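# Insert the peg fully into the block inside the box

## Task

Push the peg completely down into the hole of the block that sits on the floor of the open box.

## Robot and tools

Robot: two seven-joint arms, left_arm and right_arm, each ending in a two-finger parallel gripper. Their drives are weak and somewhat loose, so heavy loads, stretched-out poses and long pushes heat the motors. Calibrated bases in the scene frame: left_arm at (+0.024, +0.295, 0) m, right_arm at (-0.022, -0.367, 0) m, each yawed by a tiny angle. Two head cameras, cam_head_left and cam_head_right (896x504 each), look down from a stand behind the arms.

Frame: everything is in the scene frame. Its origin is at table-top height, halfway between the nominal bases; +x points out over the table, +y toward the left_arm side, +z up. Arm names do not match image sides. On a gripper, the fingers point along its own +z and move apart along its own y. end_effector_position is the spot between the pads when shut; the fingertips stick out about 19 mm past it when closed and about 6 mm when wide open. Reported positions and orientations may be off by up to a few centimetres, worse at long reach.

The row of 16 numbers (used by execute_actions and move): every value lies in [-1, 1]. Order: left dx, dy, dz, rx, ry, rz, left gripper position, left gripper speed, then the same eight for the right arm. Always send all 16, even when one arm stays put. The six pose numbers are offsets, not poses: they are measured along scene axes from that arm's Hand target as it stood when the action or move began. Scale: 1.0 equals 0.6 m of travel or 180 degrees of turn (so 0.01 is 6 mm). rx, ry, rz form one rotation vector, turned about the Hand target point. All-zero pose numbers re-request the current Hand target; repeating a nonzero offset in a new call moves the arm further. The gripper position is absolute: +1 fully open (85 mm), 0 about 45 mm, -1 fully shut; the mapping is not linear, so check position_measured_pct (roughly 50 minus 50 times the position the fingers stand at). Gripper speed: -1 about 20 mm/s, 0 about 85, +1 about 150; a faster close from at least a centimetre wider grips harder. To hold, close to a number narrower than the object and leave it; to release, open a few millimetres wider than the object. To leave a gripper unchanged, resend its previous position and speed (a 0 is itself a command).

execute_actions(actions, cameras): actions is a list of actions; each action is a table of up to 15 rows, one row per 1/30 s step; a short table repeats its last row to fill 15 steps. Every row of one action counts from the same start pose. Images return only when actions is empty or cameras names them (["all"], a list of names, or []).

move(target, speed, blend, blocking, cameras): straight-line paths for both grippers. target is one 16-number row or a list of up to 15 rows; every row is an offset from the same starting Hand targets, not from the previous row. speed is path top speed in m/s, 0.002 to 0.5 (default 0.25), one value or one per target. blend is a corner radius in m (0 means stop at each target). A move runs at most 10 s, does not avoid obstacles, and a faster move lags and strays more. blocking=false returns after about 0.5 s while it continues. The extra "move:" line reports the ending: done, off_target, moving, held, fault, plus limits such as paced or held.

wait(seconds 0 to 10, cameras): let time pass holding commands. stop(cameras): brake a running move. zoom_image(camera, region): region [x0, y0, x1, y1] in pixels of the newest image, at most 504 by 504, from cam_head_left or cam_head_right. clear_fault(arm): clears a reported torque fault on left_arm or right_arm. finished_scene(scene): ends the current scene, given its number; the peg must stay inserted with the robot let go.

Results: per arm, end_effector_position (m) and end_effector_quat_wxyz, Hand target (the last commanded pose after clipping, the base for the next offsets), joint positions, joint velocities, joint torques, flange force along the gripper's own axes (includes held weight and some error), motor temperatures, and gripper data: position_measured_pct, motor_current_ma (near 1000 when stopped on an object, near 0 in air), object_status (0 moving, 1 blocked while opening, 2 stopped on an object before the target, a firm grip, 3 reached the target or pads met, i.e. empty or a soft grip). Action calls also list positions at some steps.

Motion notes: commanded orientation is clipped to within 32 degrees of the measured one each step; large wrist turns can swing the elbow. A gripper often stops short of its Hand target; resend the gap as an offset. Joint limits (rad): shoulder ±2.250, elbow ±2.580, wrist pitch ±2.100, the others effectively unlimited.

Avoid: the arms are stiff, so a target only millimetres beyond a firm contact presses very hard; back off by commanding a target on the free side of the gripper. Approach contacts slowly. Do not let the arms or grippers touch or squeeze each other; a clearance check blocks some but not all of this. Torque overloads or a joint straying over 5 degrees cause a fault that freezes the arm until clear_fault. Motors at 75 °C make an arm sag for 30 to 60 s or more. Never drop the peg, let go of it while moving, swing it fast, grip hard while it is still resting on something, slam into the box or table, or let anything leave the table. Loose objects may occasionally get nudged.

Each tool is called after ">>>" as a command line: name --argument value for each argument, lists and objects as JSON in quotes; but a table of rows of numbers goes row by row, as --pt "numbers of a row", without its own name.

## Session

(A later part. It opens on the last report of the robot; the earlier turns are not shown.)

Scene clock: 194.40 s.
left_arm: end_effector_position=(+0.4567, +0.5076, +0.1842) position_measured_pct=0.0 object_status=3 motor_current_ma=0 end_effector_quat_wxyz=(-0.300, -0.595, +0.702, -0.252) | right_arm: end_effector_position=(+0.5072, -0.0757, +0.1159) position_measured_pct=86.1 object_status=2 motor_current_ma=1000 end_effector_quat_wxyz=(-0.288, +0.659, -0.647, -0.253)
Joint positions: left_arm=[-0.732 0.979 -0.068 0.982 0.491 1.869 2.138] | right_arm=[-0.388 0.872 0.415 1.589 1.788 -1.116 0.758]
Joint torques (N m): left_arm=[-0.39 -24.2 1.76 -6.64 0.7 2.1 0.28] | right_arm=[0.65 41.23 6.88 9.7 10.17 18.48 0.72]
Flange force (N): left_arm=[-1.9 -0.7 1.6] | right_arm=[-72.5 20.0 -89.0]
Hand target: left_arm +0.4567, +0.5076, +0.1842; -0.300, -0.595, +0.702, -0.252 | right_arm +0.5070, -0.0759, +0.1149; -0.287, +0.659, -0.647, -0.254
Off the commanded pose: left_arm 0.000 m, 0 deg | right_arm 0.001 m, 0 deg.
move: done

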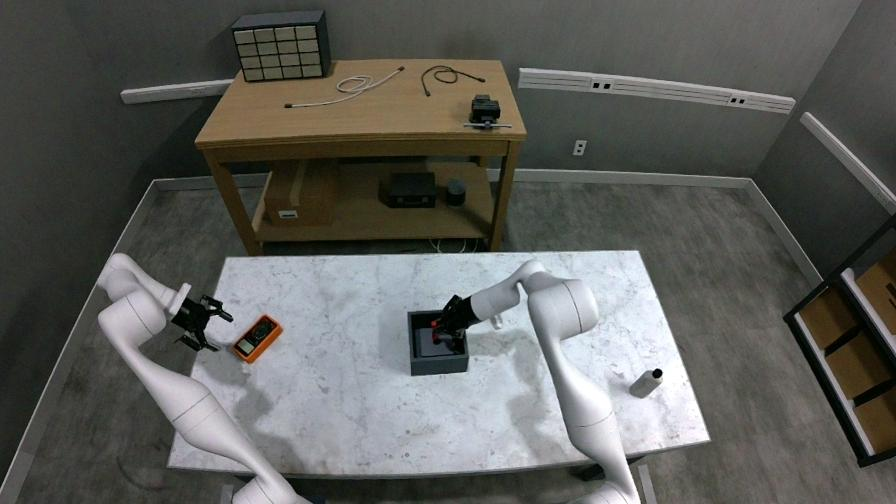

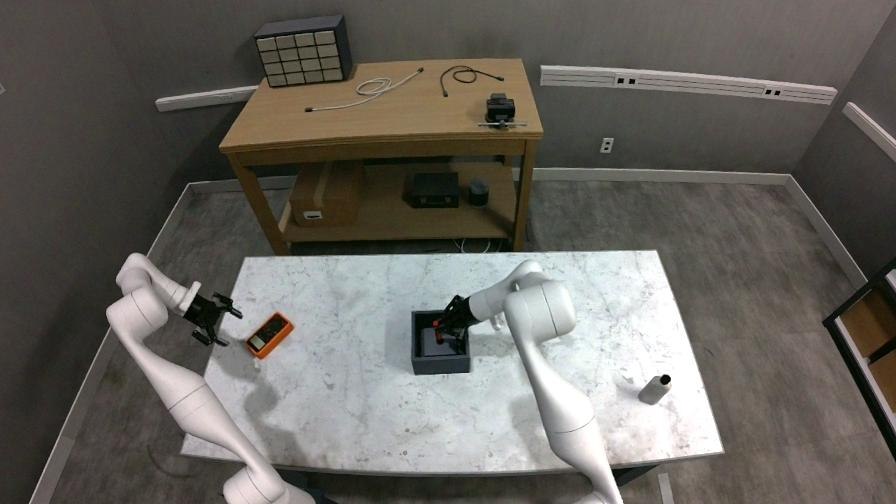

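>>> move --target '[0,0,0,0,0,0,1,1,0,0,0.035,0,0,0,-1,-0.7]' --speed 0.1 --cameras '["all"]'

>>> zoom_image --camera "cam_head_left" --region '[420, 310, 460, 360]'

>>> zoom_image --camera "cam_head_right" --region '[420, 310, 460, 360]'

Scene clock: 200.57 s.
left_arm: end_effector_position=(+0.4567, +0.5076, +0.1842) position_measured_pct=0.0 object_status=3 motor_current_ma=0 end_effector_quat_wxyz=(-0.300, -0.595, +0.702, -0.252) | right_arm: end_effector_position=(+0.5069, -0.0759, +0.1357) position_measured_pct=86.1 object_status=2 motor_current_ma=1000 end_effector_quat_wxyz=(-0.287, +0.659, -0.647, -0.254)
Joint positions: left_arm=[-0.732 0.979 -0.068 0.982 0.491 1.869 2.138] | right_arm=[-0.396 0.839 0.429 1.58 1.816 -1.135 0.714]
Joint torques (N m): left_arm=[-0.34 -24.21 1.77 -6.68 0.7 2.09 0.23] | right_arm=[1.17 -21 1.1 -7.26 -0.81 -1.07 -0.08]
Flange force (N): left_arm=[-1.9 -0.6 1.7] | right_arm=[-1.4 5.3 0.4]
Hand target: left_arm +0.4567, +0.5076, +0.1842; -0.300, -0.595, +0.702, -0.252 | right_arm +0.5070, -0.0759, +0.1358; -0.287, +0.659, -0.647, -0.254
Off the commanded pose: left_arm 0.000 m, 0 deg | right_arm 0.000 m, 0 deg.
move: done

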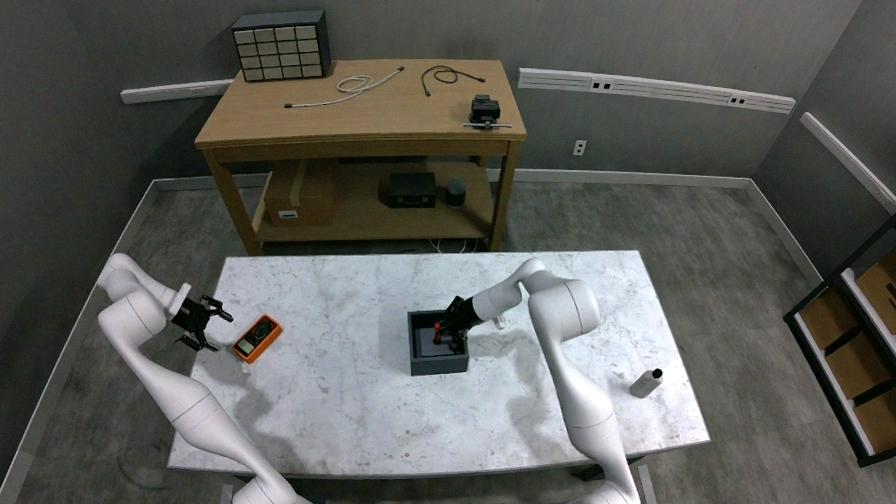

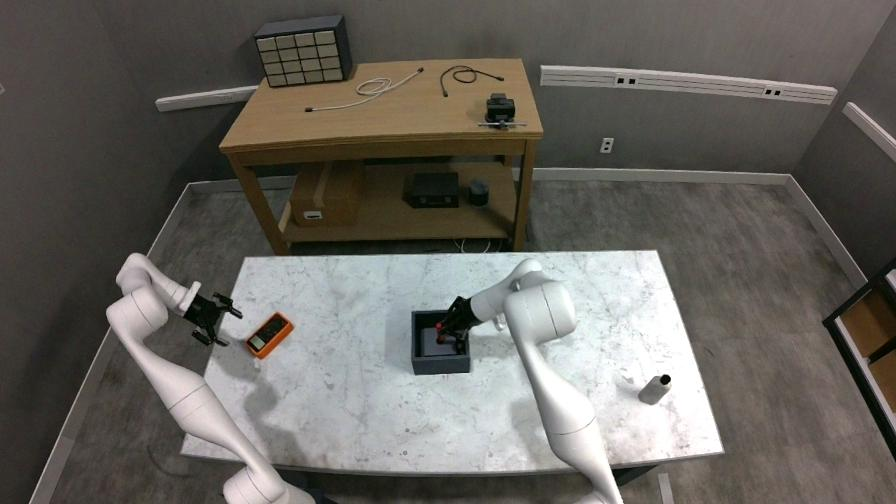

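Scaled by 10.080.

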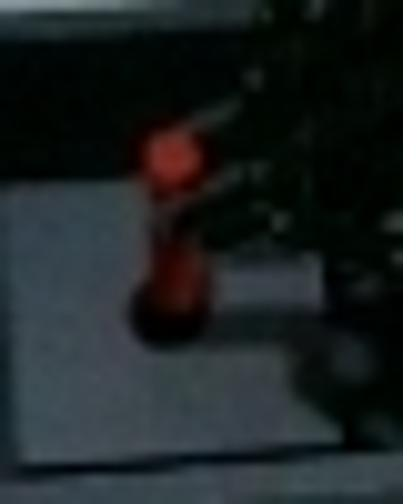

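Scaled by 10.080.

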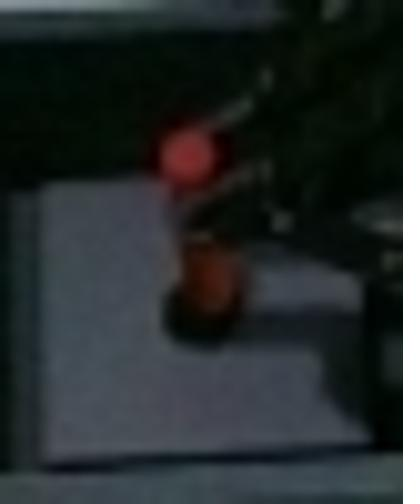

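>>> move --pt "0 0 0 0 0 0 1 1 -0.006 0.004 0 0 0 0 -1 -0.7" --pt "0 0 0 0 0 0 1 1 -0.006 0.004 -0.012 0 0 0 -1 -0.7" --speed 0.05 --cameras '["all"]'

>>> zoom_image --camera "cam_head_left" --region '[420, 310, 460, 360]'

>>> zoom_image --camera "cam_head_right" --region '[420, 310, 460, 360]'

Scene clock: 218.23 s.
left_arm: end_effector_position=(+0.4567, +0.5076, +0.1842) position_measured_pct=0.0 object_status=3 motor_current_ma=0 end_effector_quat_wxyz=(-0.300, -0.595, +0.702, -0.252) | right_arm: end_effector_position=(+0.5034, -0.0735, +0.1287) position_measured_pct=86.1 object_status=2 motor_current_ma=1000 end_effector_quat_wxyz=(-0.287, +0.659, -0.647, -0.254)
Joint positions: left_arm=[-0.732 0.979 -0.068 0.982 0.491 1.869 2.138] | right_arm=[-0.399 0.845 0.422 1.596 1.803 -1.121 0.733]
Joint torques (N m): left_arm=[-0.4 -24.2 1.78 -6.64 0.7 2.14 0.26] | right_arm=[1.43 -20.77 1.28 -7.83 -1.15 -0.45 0.02]
Flange force (N): left_arm=[-1.9 -0.7 1.8] | right_arm=[-1.8 7.2 -1.2]
Hand target: left_arm +0.4567, +0.5076, +0.1842; -0.300, -0.595, +0.702, -0.252 | right_arm +0.5034, -0.0735, +0.1287; -0.287, +0.659, -0.647, -0.254
Off the commanded pose: left_arm 0.000 m, 0 deg | right_arm 0.000 m, 0 deg.
move: done

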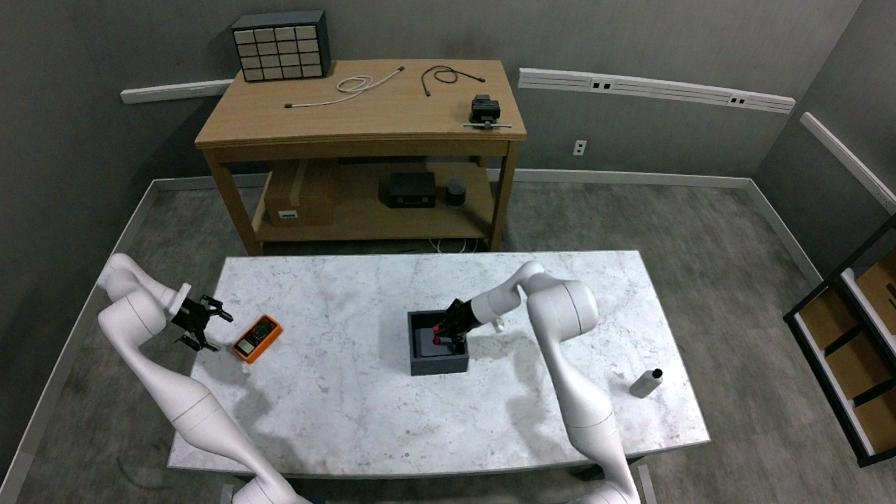

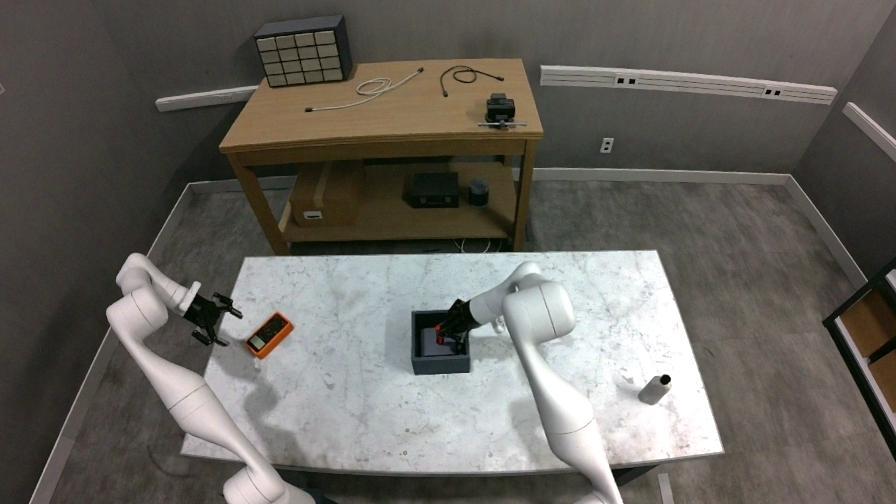

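Scaled by 10.080.

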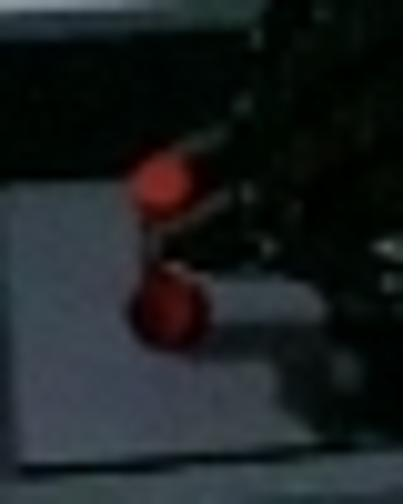

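Scaled by 10.080.

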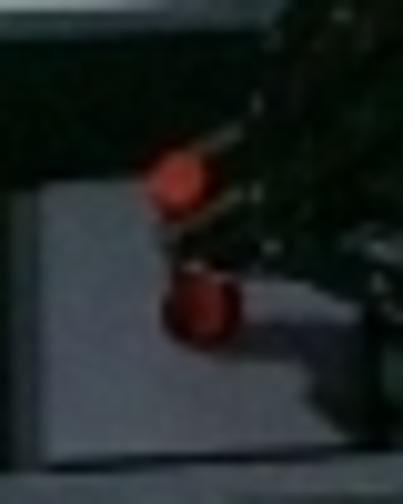

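>>> move --target '[0,0,0,0,0,0,1,1,0,0,-0.0167,0,0,0,-1,-0.7]' --speed 0.03 --cameras '["all"]'

>>> zoom_image --camera "cam_head_left" --region '[420, 310, 460, 360]'

>>> zoom_image --camera "cam_head_right" --region '[420, 310, 460, 360]'

Scene clock: 225.83 s.
left_arm: end_effector_position=(+0.4567, +0.5076, +0.1842) position_measured_pct=0.0 object_status=3 motor_current_ma=0 end_effector_quat_wxyz=(-0.300, -0.595, +0.702, -0.252) | right_arm: end_effector_position=(+0.5034, -0.0735, +0.1187) position_measured_pct=86.1 object_status=2 motor_current_ma=1000 end_effector_quat_wxyz=(-0.287, +0.659, -0.647, -0.254)
Joint positions: left_arm=[-0.732 0.979 -0.068 0.982 0.491 1.869 2.138] | right_arm=[-0.395 0.862 0.415 1.6 1.789 -1.112 0.755]
Joint torques (N m): left_arm=[-0.38 -24.19 1.82 -6.66 0.73 2.1 0.26] | right_arm=[0.47 -20.93 0.26 -7.7 -1.36 -0.89 -0.08]
Flange force (N): left_arm=[-1.9 -0.6 1.7] | right_arm=[-0.7 6.6 -2.4]
Hand target: left_arm +0.4567, +0.5076, +0.1842; -0.300, -0.595, +0.702, -0.252 | right_arm +0.5034, -0.0735, +0.1186; -0.287, +0.659, -0.647, -0.254
Off the commanded pose: left_arm 0.000 m, 0 deg | right_arm 0.000 m, 0 deg.
move: done

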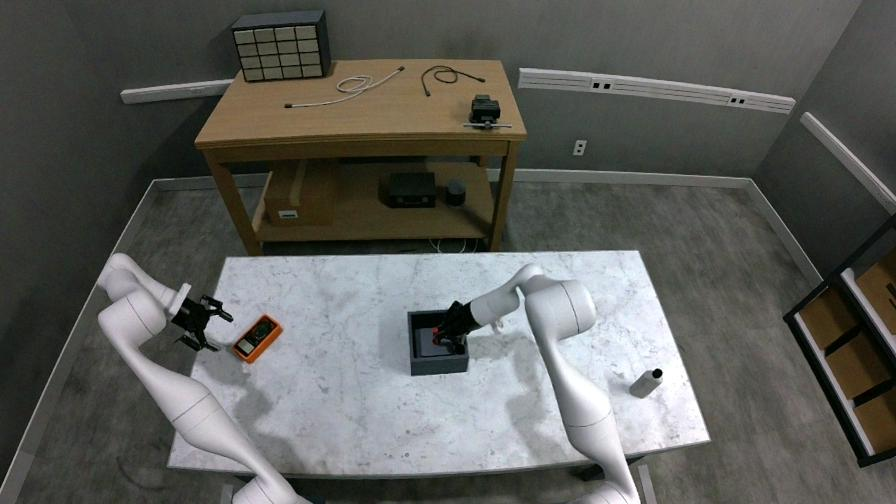

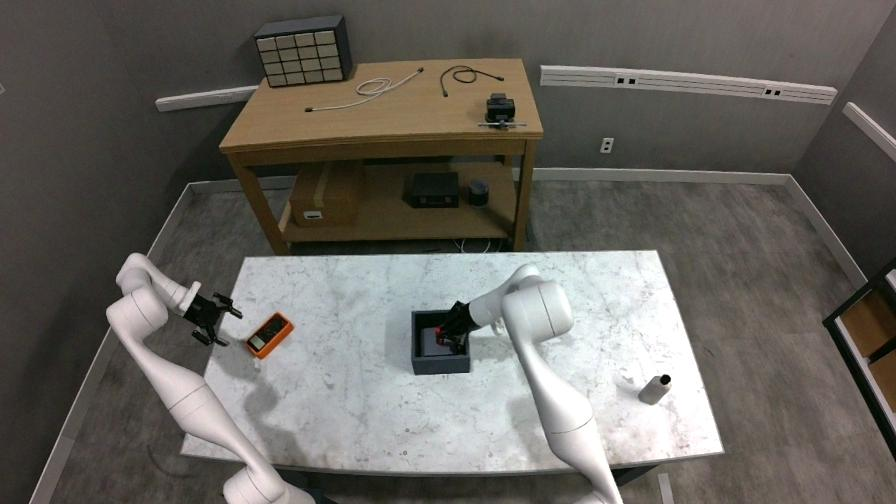

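Scaled by 10.080.

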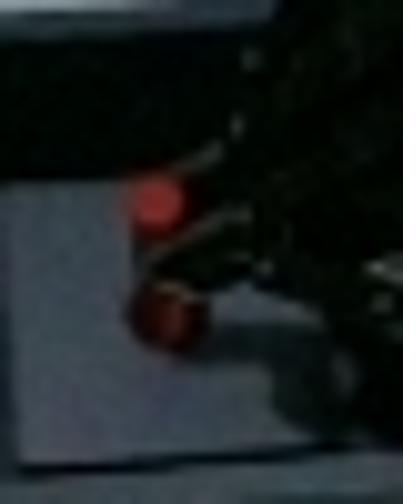

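Scaled by 10.080.

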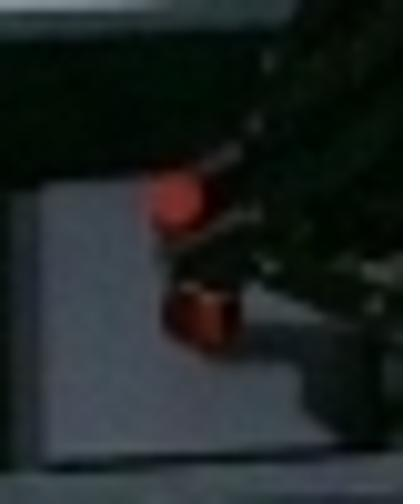

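>>> move --target '[0,0,0,0,0,0,1,1,0,0,-0.035,0,0,0,-1,-0.7]' --speed 0.04 --cameras '["all"]'

>>> zoom_image --camera "cam_head_left" --region '[410, 300, 480, 370]'

Scene clock: 232.60 s.
left_arm: end_effector_position=(+0.4567, +0.5076, +0.1842) position_measured_pct=0.0 object_status=3 motor_current_ma=0 end_effector_quat_wxyz=(-0.300, -0.595, +0.702, -0.252) | right_arm: end_effector_position=(+0.5033, -0.0735, +0.0977) position_measured_pct=86.1 object_status=2 motor_current_ma=1000 end_effector_quat_wxyz=(-0.287, +0.659, -0.647, -0.254)
Joint positions: left_arm=[-0.732 0.979 -0.068 0.982 0.491 1.869 2.138] | right_arm=[-0.387 0.898 0.4 1.607 1.76 -1.094 0.8]
Joint torques (N m): left_arm=[-0.35 -24.25 1.75 -6.7 0.66 2.08 0.27] | right_arm=[0.5 -21.08 0.43 -7.96 -1.51 -0.74 0.04]
Flange force (N): left_arm=[-1.9 -0.6 1.7] | right_arm=[-1.0 8.0 -3.4]
Hand target: left_arm +0.4567, +0.5076, +0.1842; -0.300, -0.595, +0.702, -0.252 | right_arm +0.5033, -0.0735, +0.0976; -0.287, +0.659, -0.647, -0.254
Off the commanded pose: left_arm 0.000 m, 0 deg | right_arm 0.000 m, 0 deg.
move: done

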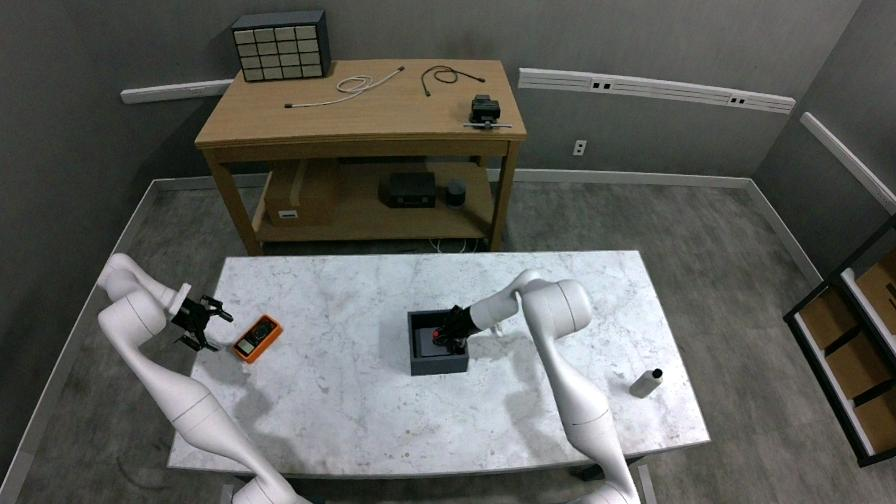

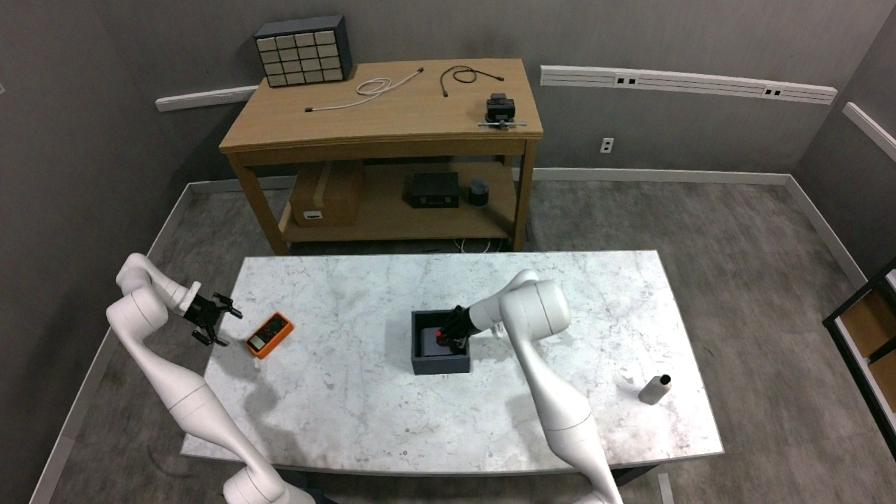

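Scaled by 7.200.

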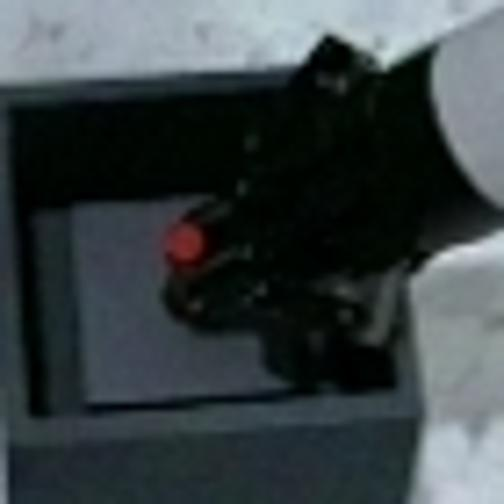

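>>> move --pt "0 0 0 0 0 0 1 1 0 0 0 0 0 0 -0.45 -0.5" --pt "0 0 0 0 0 0 1 1 0 -0.142 0.16 0 0 0 -0.45 -0.5" --pt "0 0 0 0 0 0 1 1 0.003 0.036 0.13 -0.25 0.0167 0 -1 -0.5" --speed '[0.1,0.15,0.25]' --cameras '["all"]'

>>> zoom_image --camera "cam_head_left" --region '[410, 300, 480, 370]'

>>> zoom_image --camera "cam_head_right" --region '[410, 300, 480, 370]'

Scene clock: 248.10 s.
left_arm: end_effector_position=(+0.4567, +0.5076, +0.1842) position_measured_pct=0.0 object_status=3 motor_current_ma=0 end_effector_quat_wxyz=(-0.300, -0.595, +0.702, -0.252) | right_arm: end_effector_position=(+0.5052, -0.0519, +0.1756) position_measured_pct=98.7 object_status=0 motor_current_ma=410 end_effector_quat_wxyz=(+0.003, +0.712, -0.702, -0.004)
Joint positions: left_arm=[-0.732 0.979 -0.068 0.982 0.491 1.869 2.138] | right_arm=[-0.849 0.945 0.807 1.012 2.504 -1.415 -0.204]
Joint torques (N m): left_arm=[-0.37 -24.26 1.81 -6.66 0.69 2.09 0.24] | right_arm=[1.18 -22.69 4.23 -7.86 0.63 0.16 -0.05]
Flange force (N): left_arm=[-2.0 -0.8 1.6] | right_arm=[1.8 7.0 0.7]
Hand target: left_arm +0.4567, +0.5076, +0.1842; -0.300, -0.595, +0.702, -0.252 | right_arm +0.5052, -0.0519, +0.1756; +0.003, +0.712, -0.702, -0.004
Off the commanded pose: left_arm 0.000 m, 0 deg | right_arm 0.000 m, 0 deg.
move: done

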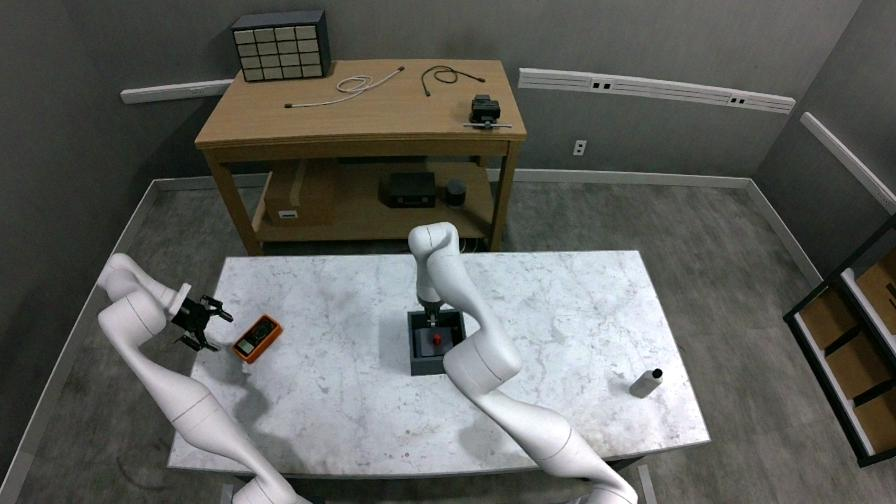

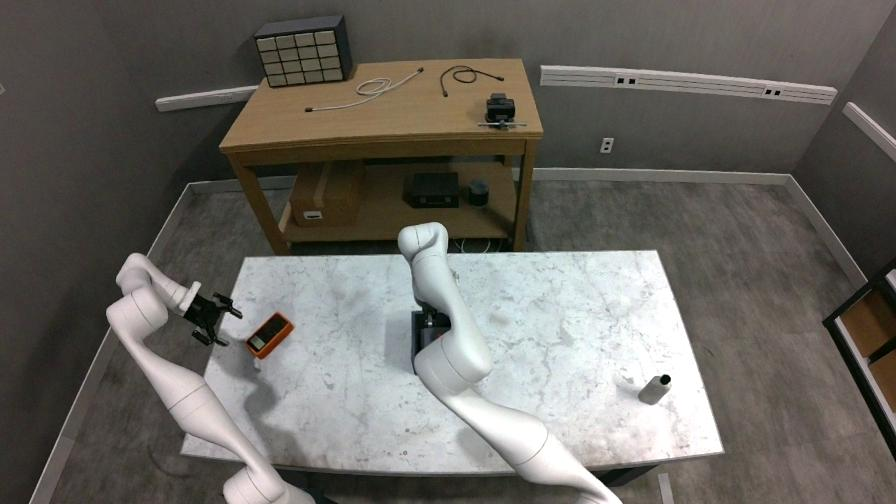

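Scaled by 7.200.

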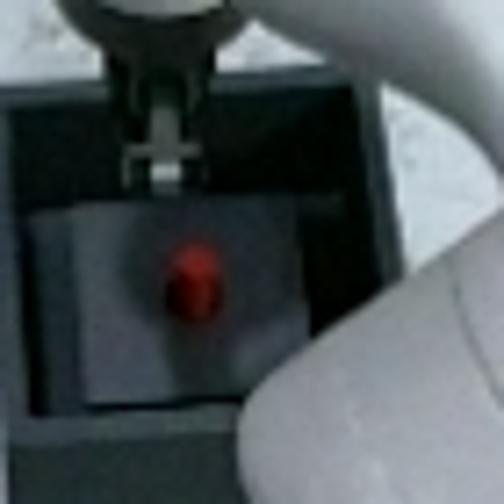

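Scaled by 7.200.

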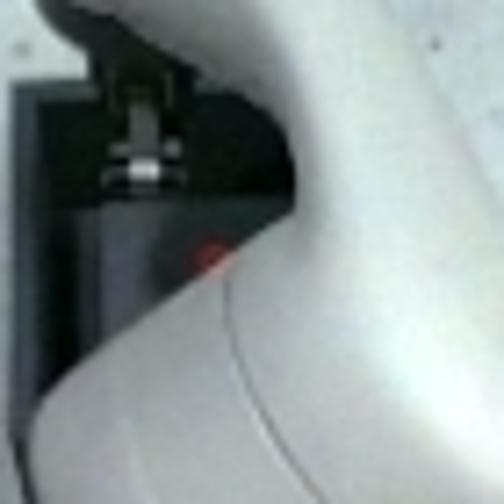

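>>> move --pt "0 0 0 0 0 0 1 1 -0.003 -0.018 0 0 0 0 -1 -0.5" --pt "0 0 0 0 0 0 1 1 -0.003 -0.018 -0.135 0 0 0 -1 -0.5" --speed '[0.1,0.06]' --cameras '["all"]'

>>> zoom_image --camera "cam_head_left" --region '[410, 300, 480, 370]'

Scene clock: 255.80 s.
left_arm: end_effector_position=(+0.4567, +0.5076, +0.1842) position_measured_pct=0.0 object_status=3 motor_current_ma=0 end_effector_quat_wxyz=(-0.300, -0.595, +0.702, -0.252) | right_arm: end_effector_position=(+0.5038, -0.0622, +0.0966) position_measured_pct=98.7 object_status=3 motor_current_ma=1000 end_effector_quat_wxyz=(+0.002, +0.712, -0.702, -0.004)
Joint positions: left_arm=[-0.732 0.979 -0.068 0.982 0.491 1.869 2.138] | right_arm=[-0.854 1.009 0.77 1.162 2.459 -1.225 -0.131]
Joint torques (N m): left_arm=[-0.35 -24.26 1.81 -6.64 0.72 2.12 0.23] | right_arm=[0.68 53.42 -19.4 8.84 -4.24 13.71 -0.13]
Flange force (N): left_arm=[-2.1 -0.8 1.6] | right_arm=[22.3 44.0 -149.7]
Hand target: left_arm +0.4567, +0.5076, +0.1842; -0.300, -0.595, +0.702, -0.252 | right_arm +0.5034, -0.0627, +0.0946; +0.003, +0.712, -0.702, -0.004
Off the commanded pose: left_arm 0.000 m, 0 deg | right_arm 0.002 m, 0 deg.
move: done

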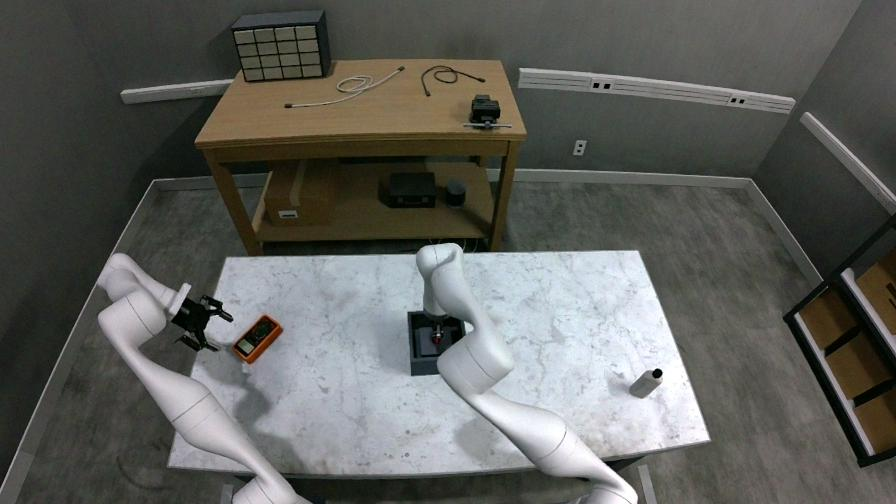

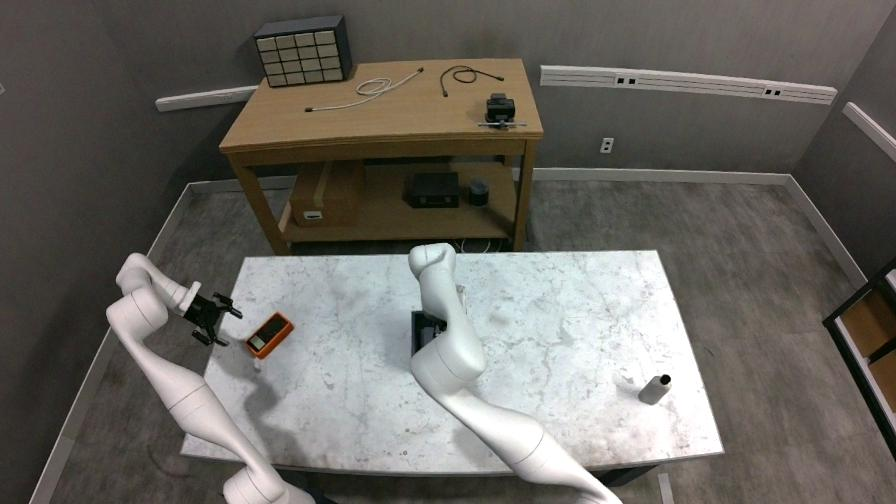

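Scaled by 7.200.

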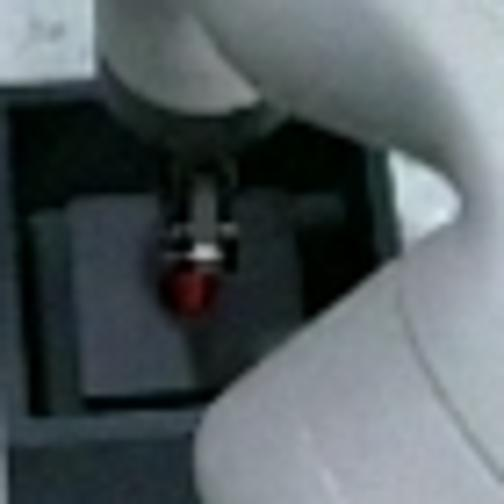

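>>> move --pt "0 0 0 0 0 0 1 1 0 0 0.14 0 0 0 -1 -0.5" --pt "0 0 0 0 0 0 1 1 -0.1 -0.25 0.3 0 0 0 -1 -0.5" --blend '[0.02,0]' --cameras '["all"]'

>>> zoom_image --camera "cam_head_left" --region '[410, 300, 480, 370]'

>>> zoom_image --camera "cam_head_right" --region '[410, 300, 480, 370]'

Scene clock: 264.50 s.
left_arm: end_effector_position=(+0.4567, +0.5076, +0.1842) position_measured_pct=0.0 object_status=3 motor_current_ma=0 end_effector_quat_wxyz=(-0.300, -0.595, +0.702, -0.252) | right_arm: end_effector_position=(+0.4434, -0.2126, +0.2746) position_measured_pct=98.7 object_status=3 motor_current_ma=1000 end_effector_quat_wxyz=(+0.003, +0.712, -0.702, -0.004)
Joint positions: left_arm=[-0.732 0.979 -0.068 0.982 0.491 1.869 2.138] | right_arm=[-0.847 0.594 0.924 1.375 2.671 -1.41 0.045]
Joint torques (N m): left_arm=[-0.38 -24.24 1.82 -6.68 0.7 2.09 0.26] | right_arm=[1.16 -15.85 3.57 -8.72 0.66 0.2 -0.06]
Motor temperatures (°C): left_arm=[34 36 31 31 39 36 40] | right_arm=[32 35 28 33 40 36 38]
Flange force (N): left_arm=[-1.9 -0.6 1.7] | right_arm=[-0.4 6.7 1.0]
Hand target: left_arm +0.4567, +0.5076, +0.1842; -0.300, -0.595, +0.702, -0.252 | right_arm +0.4434, -0.2127, +0.2746; +0.003, +0.712, -0.702, -0.004
Off the commanded pose: left_arm 0.000 m, 0 deg | right_arm 0.000 m, 0 deg.
move: done

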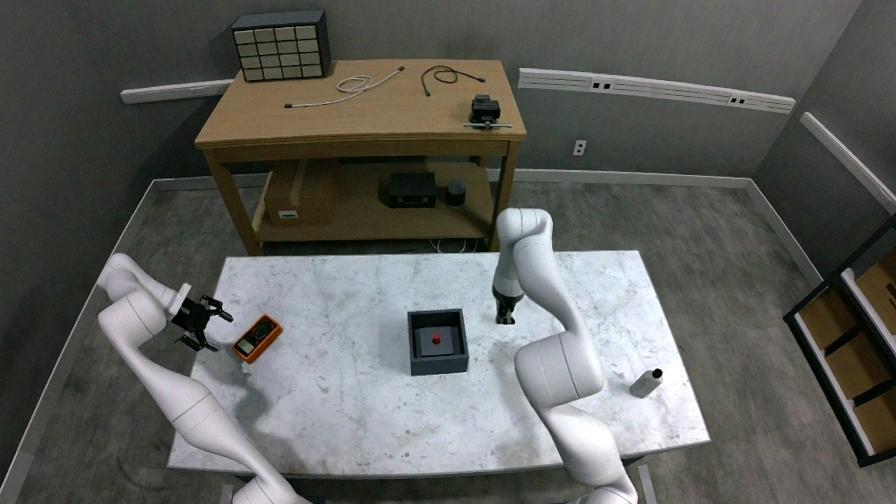

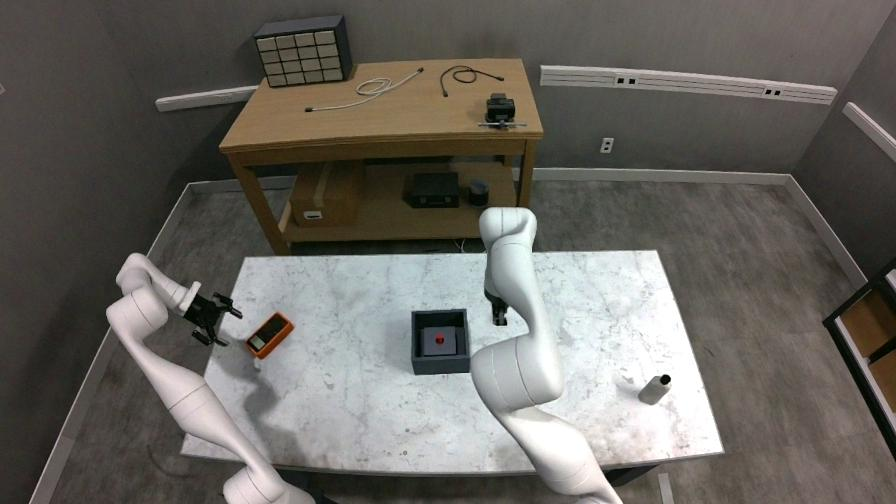

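Scaled by 7.200.

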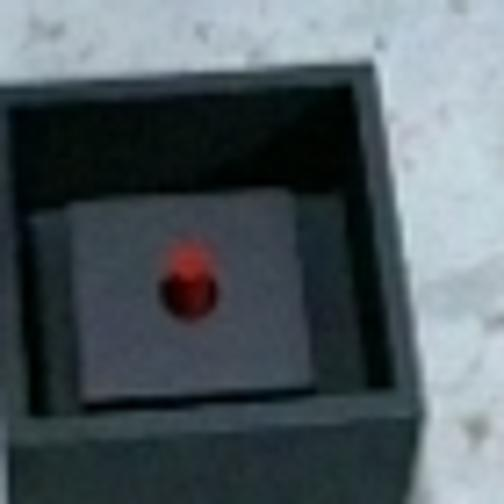

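Scaled by 7.200.

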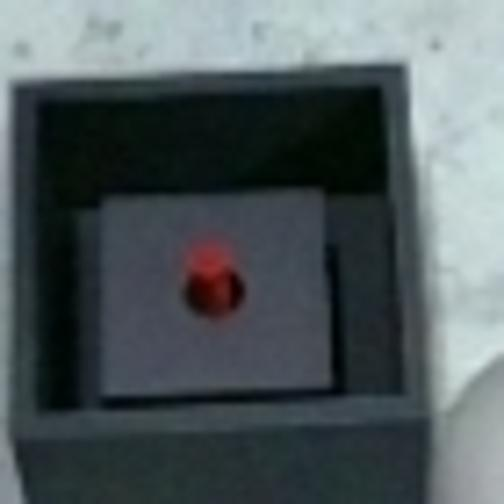

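>>> finished_scene --scene 2

The scene is finished: the task was done.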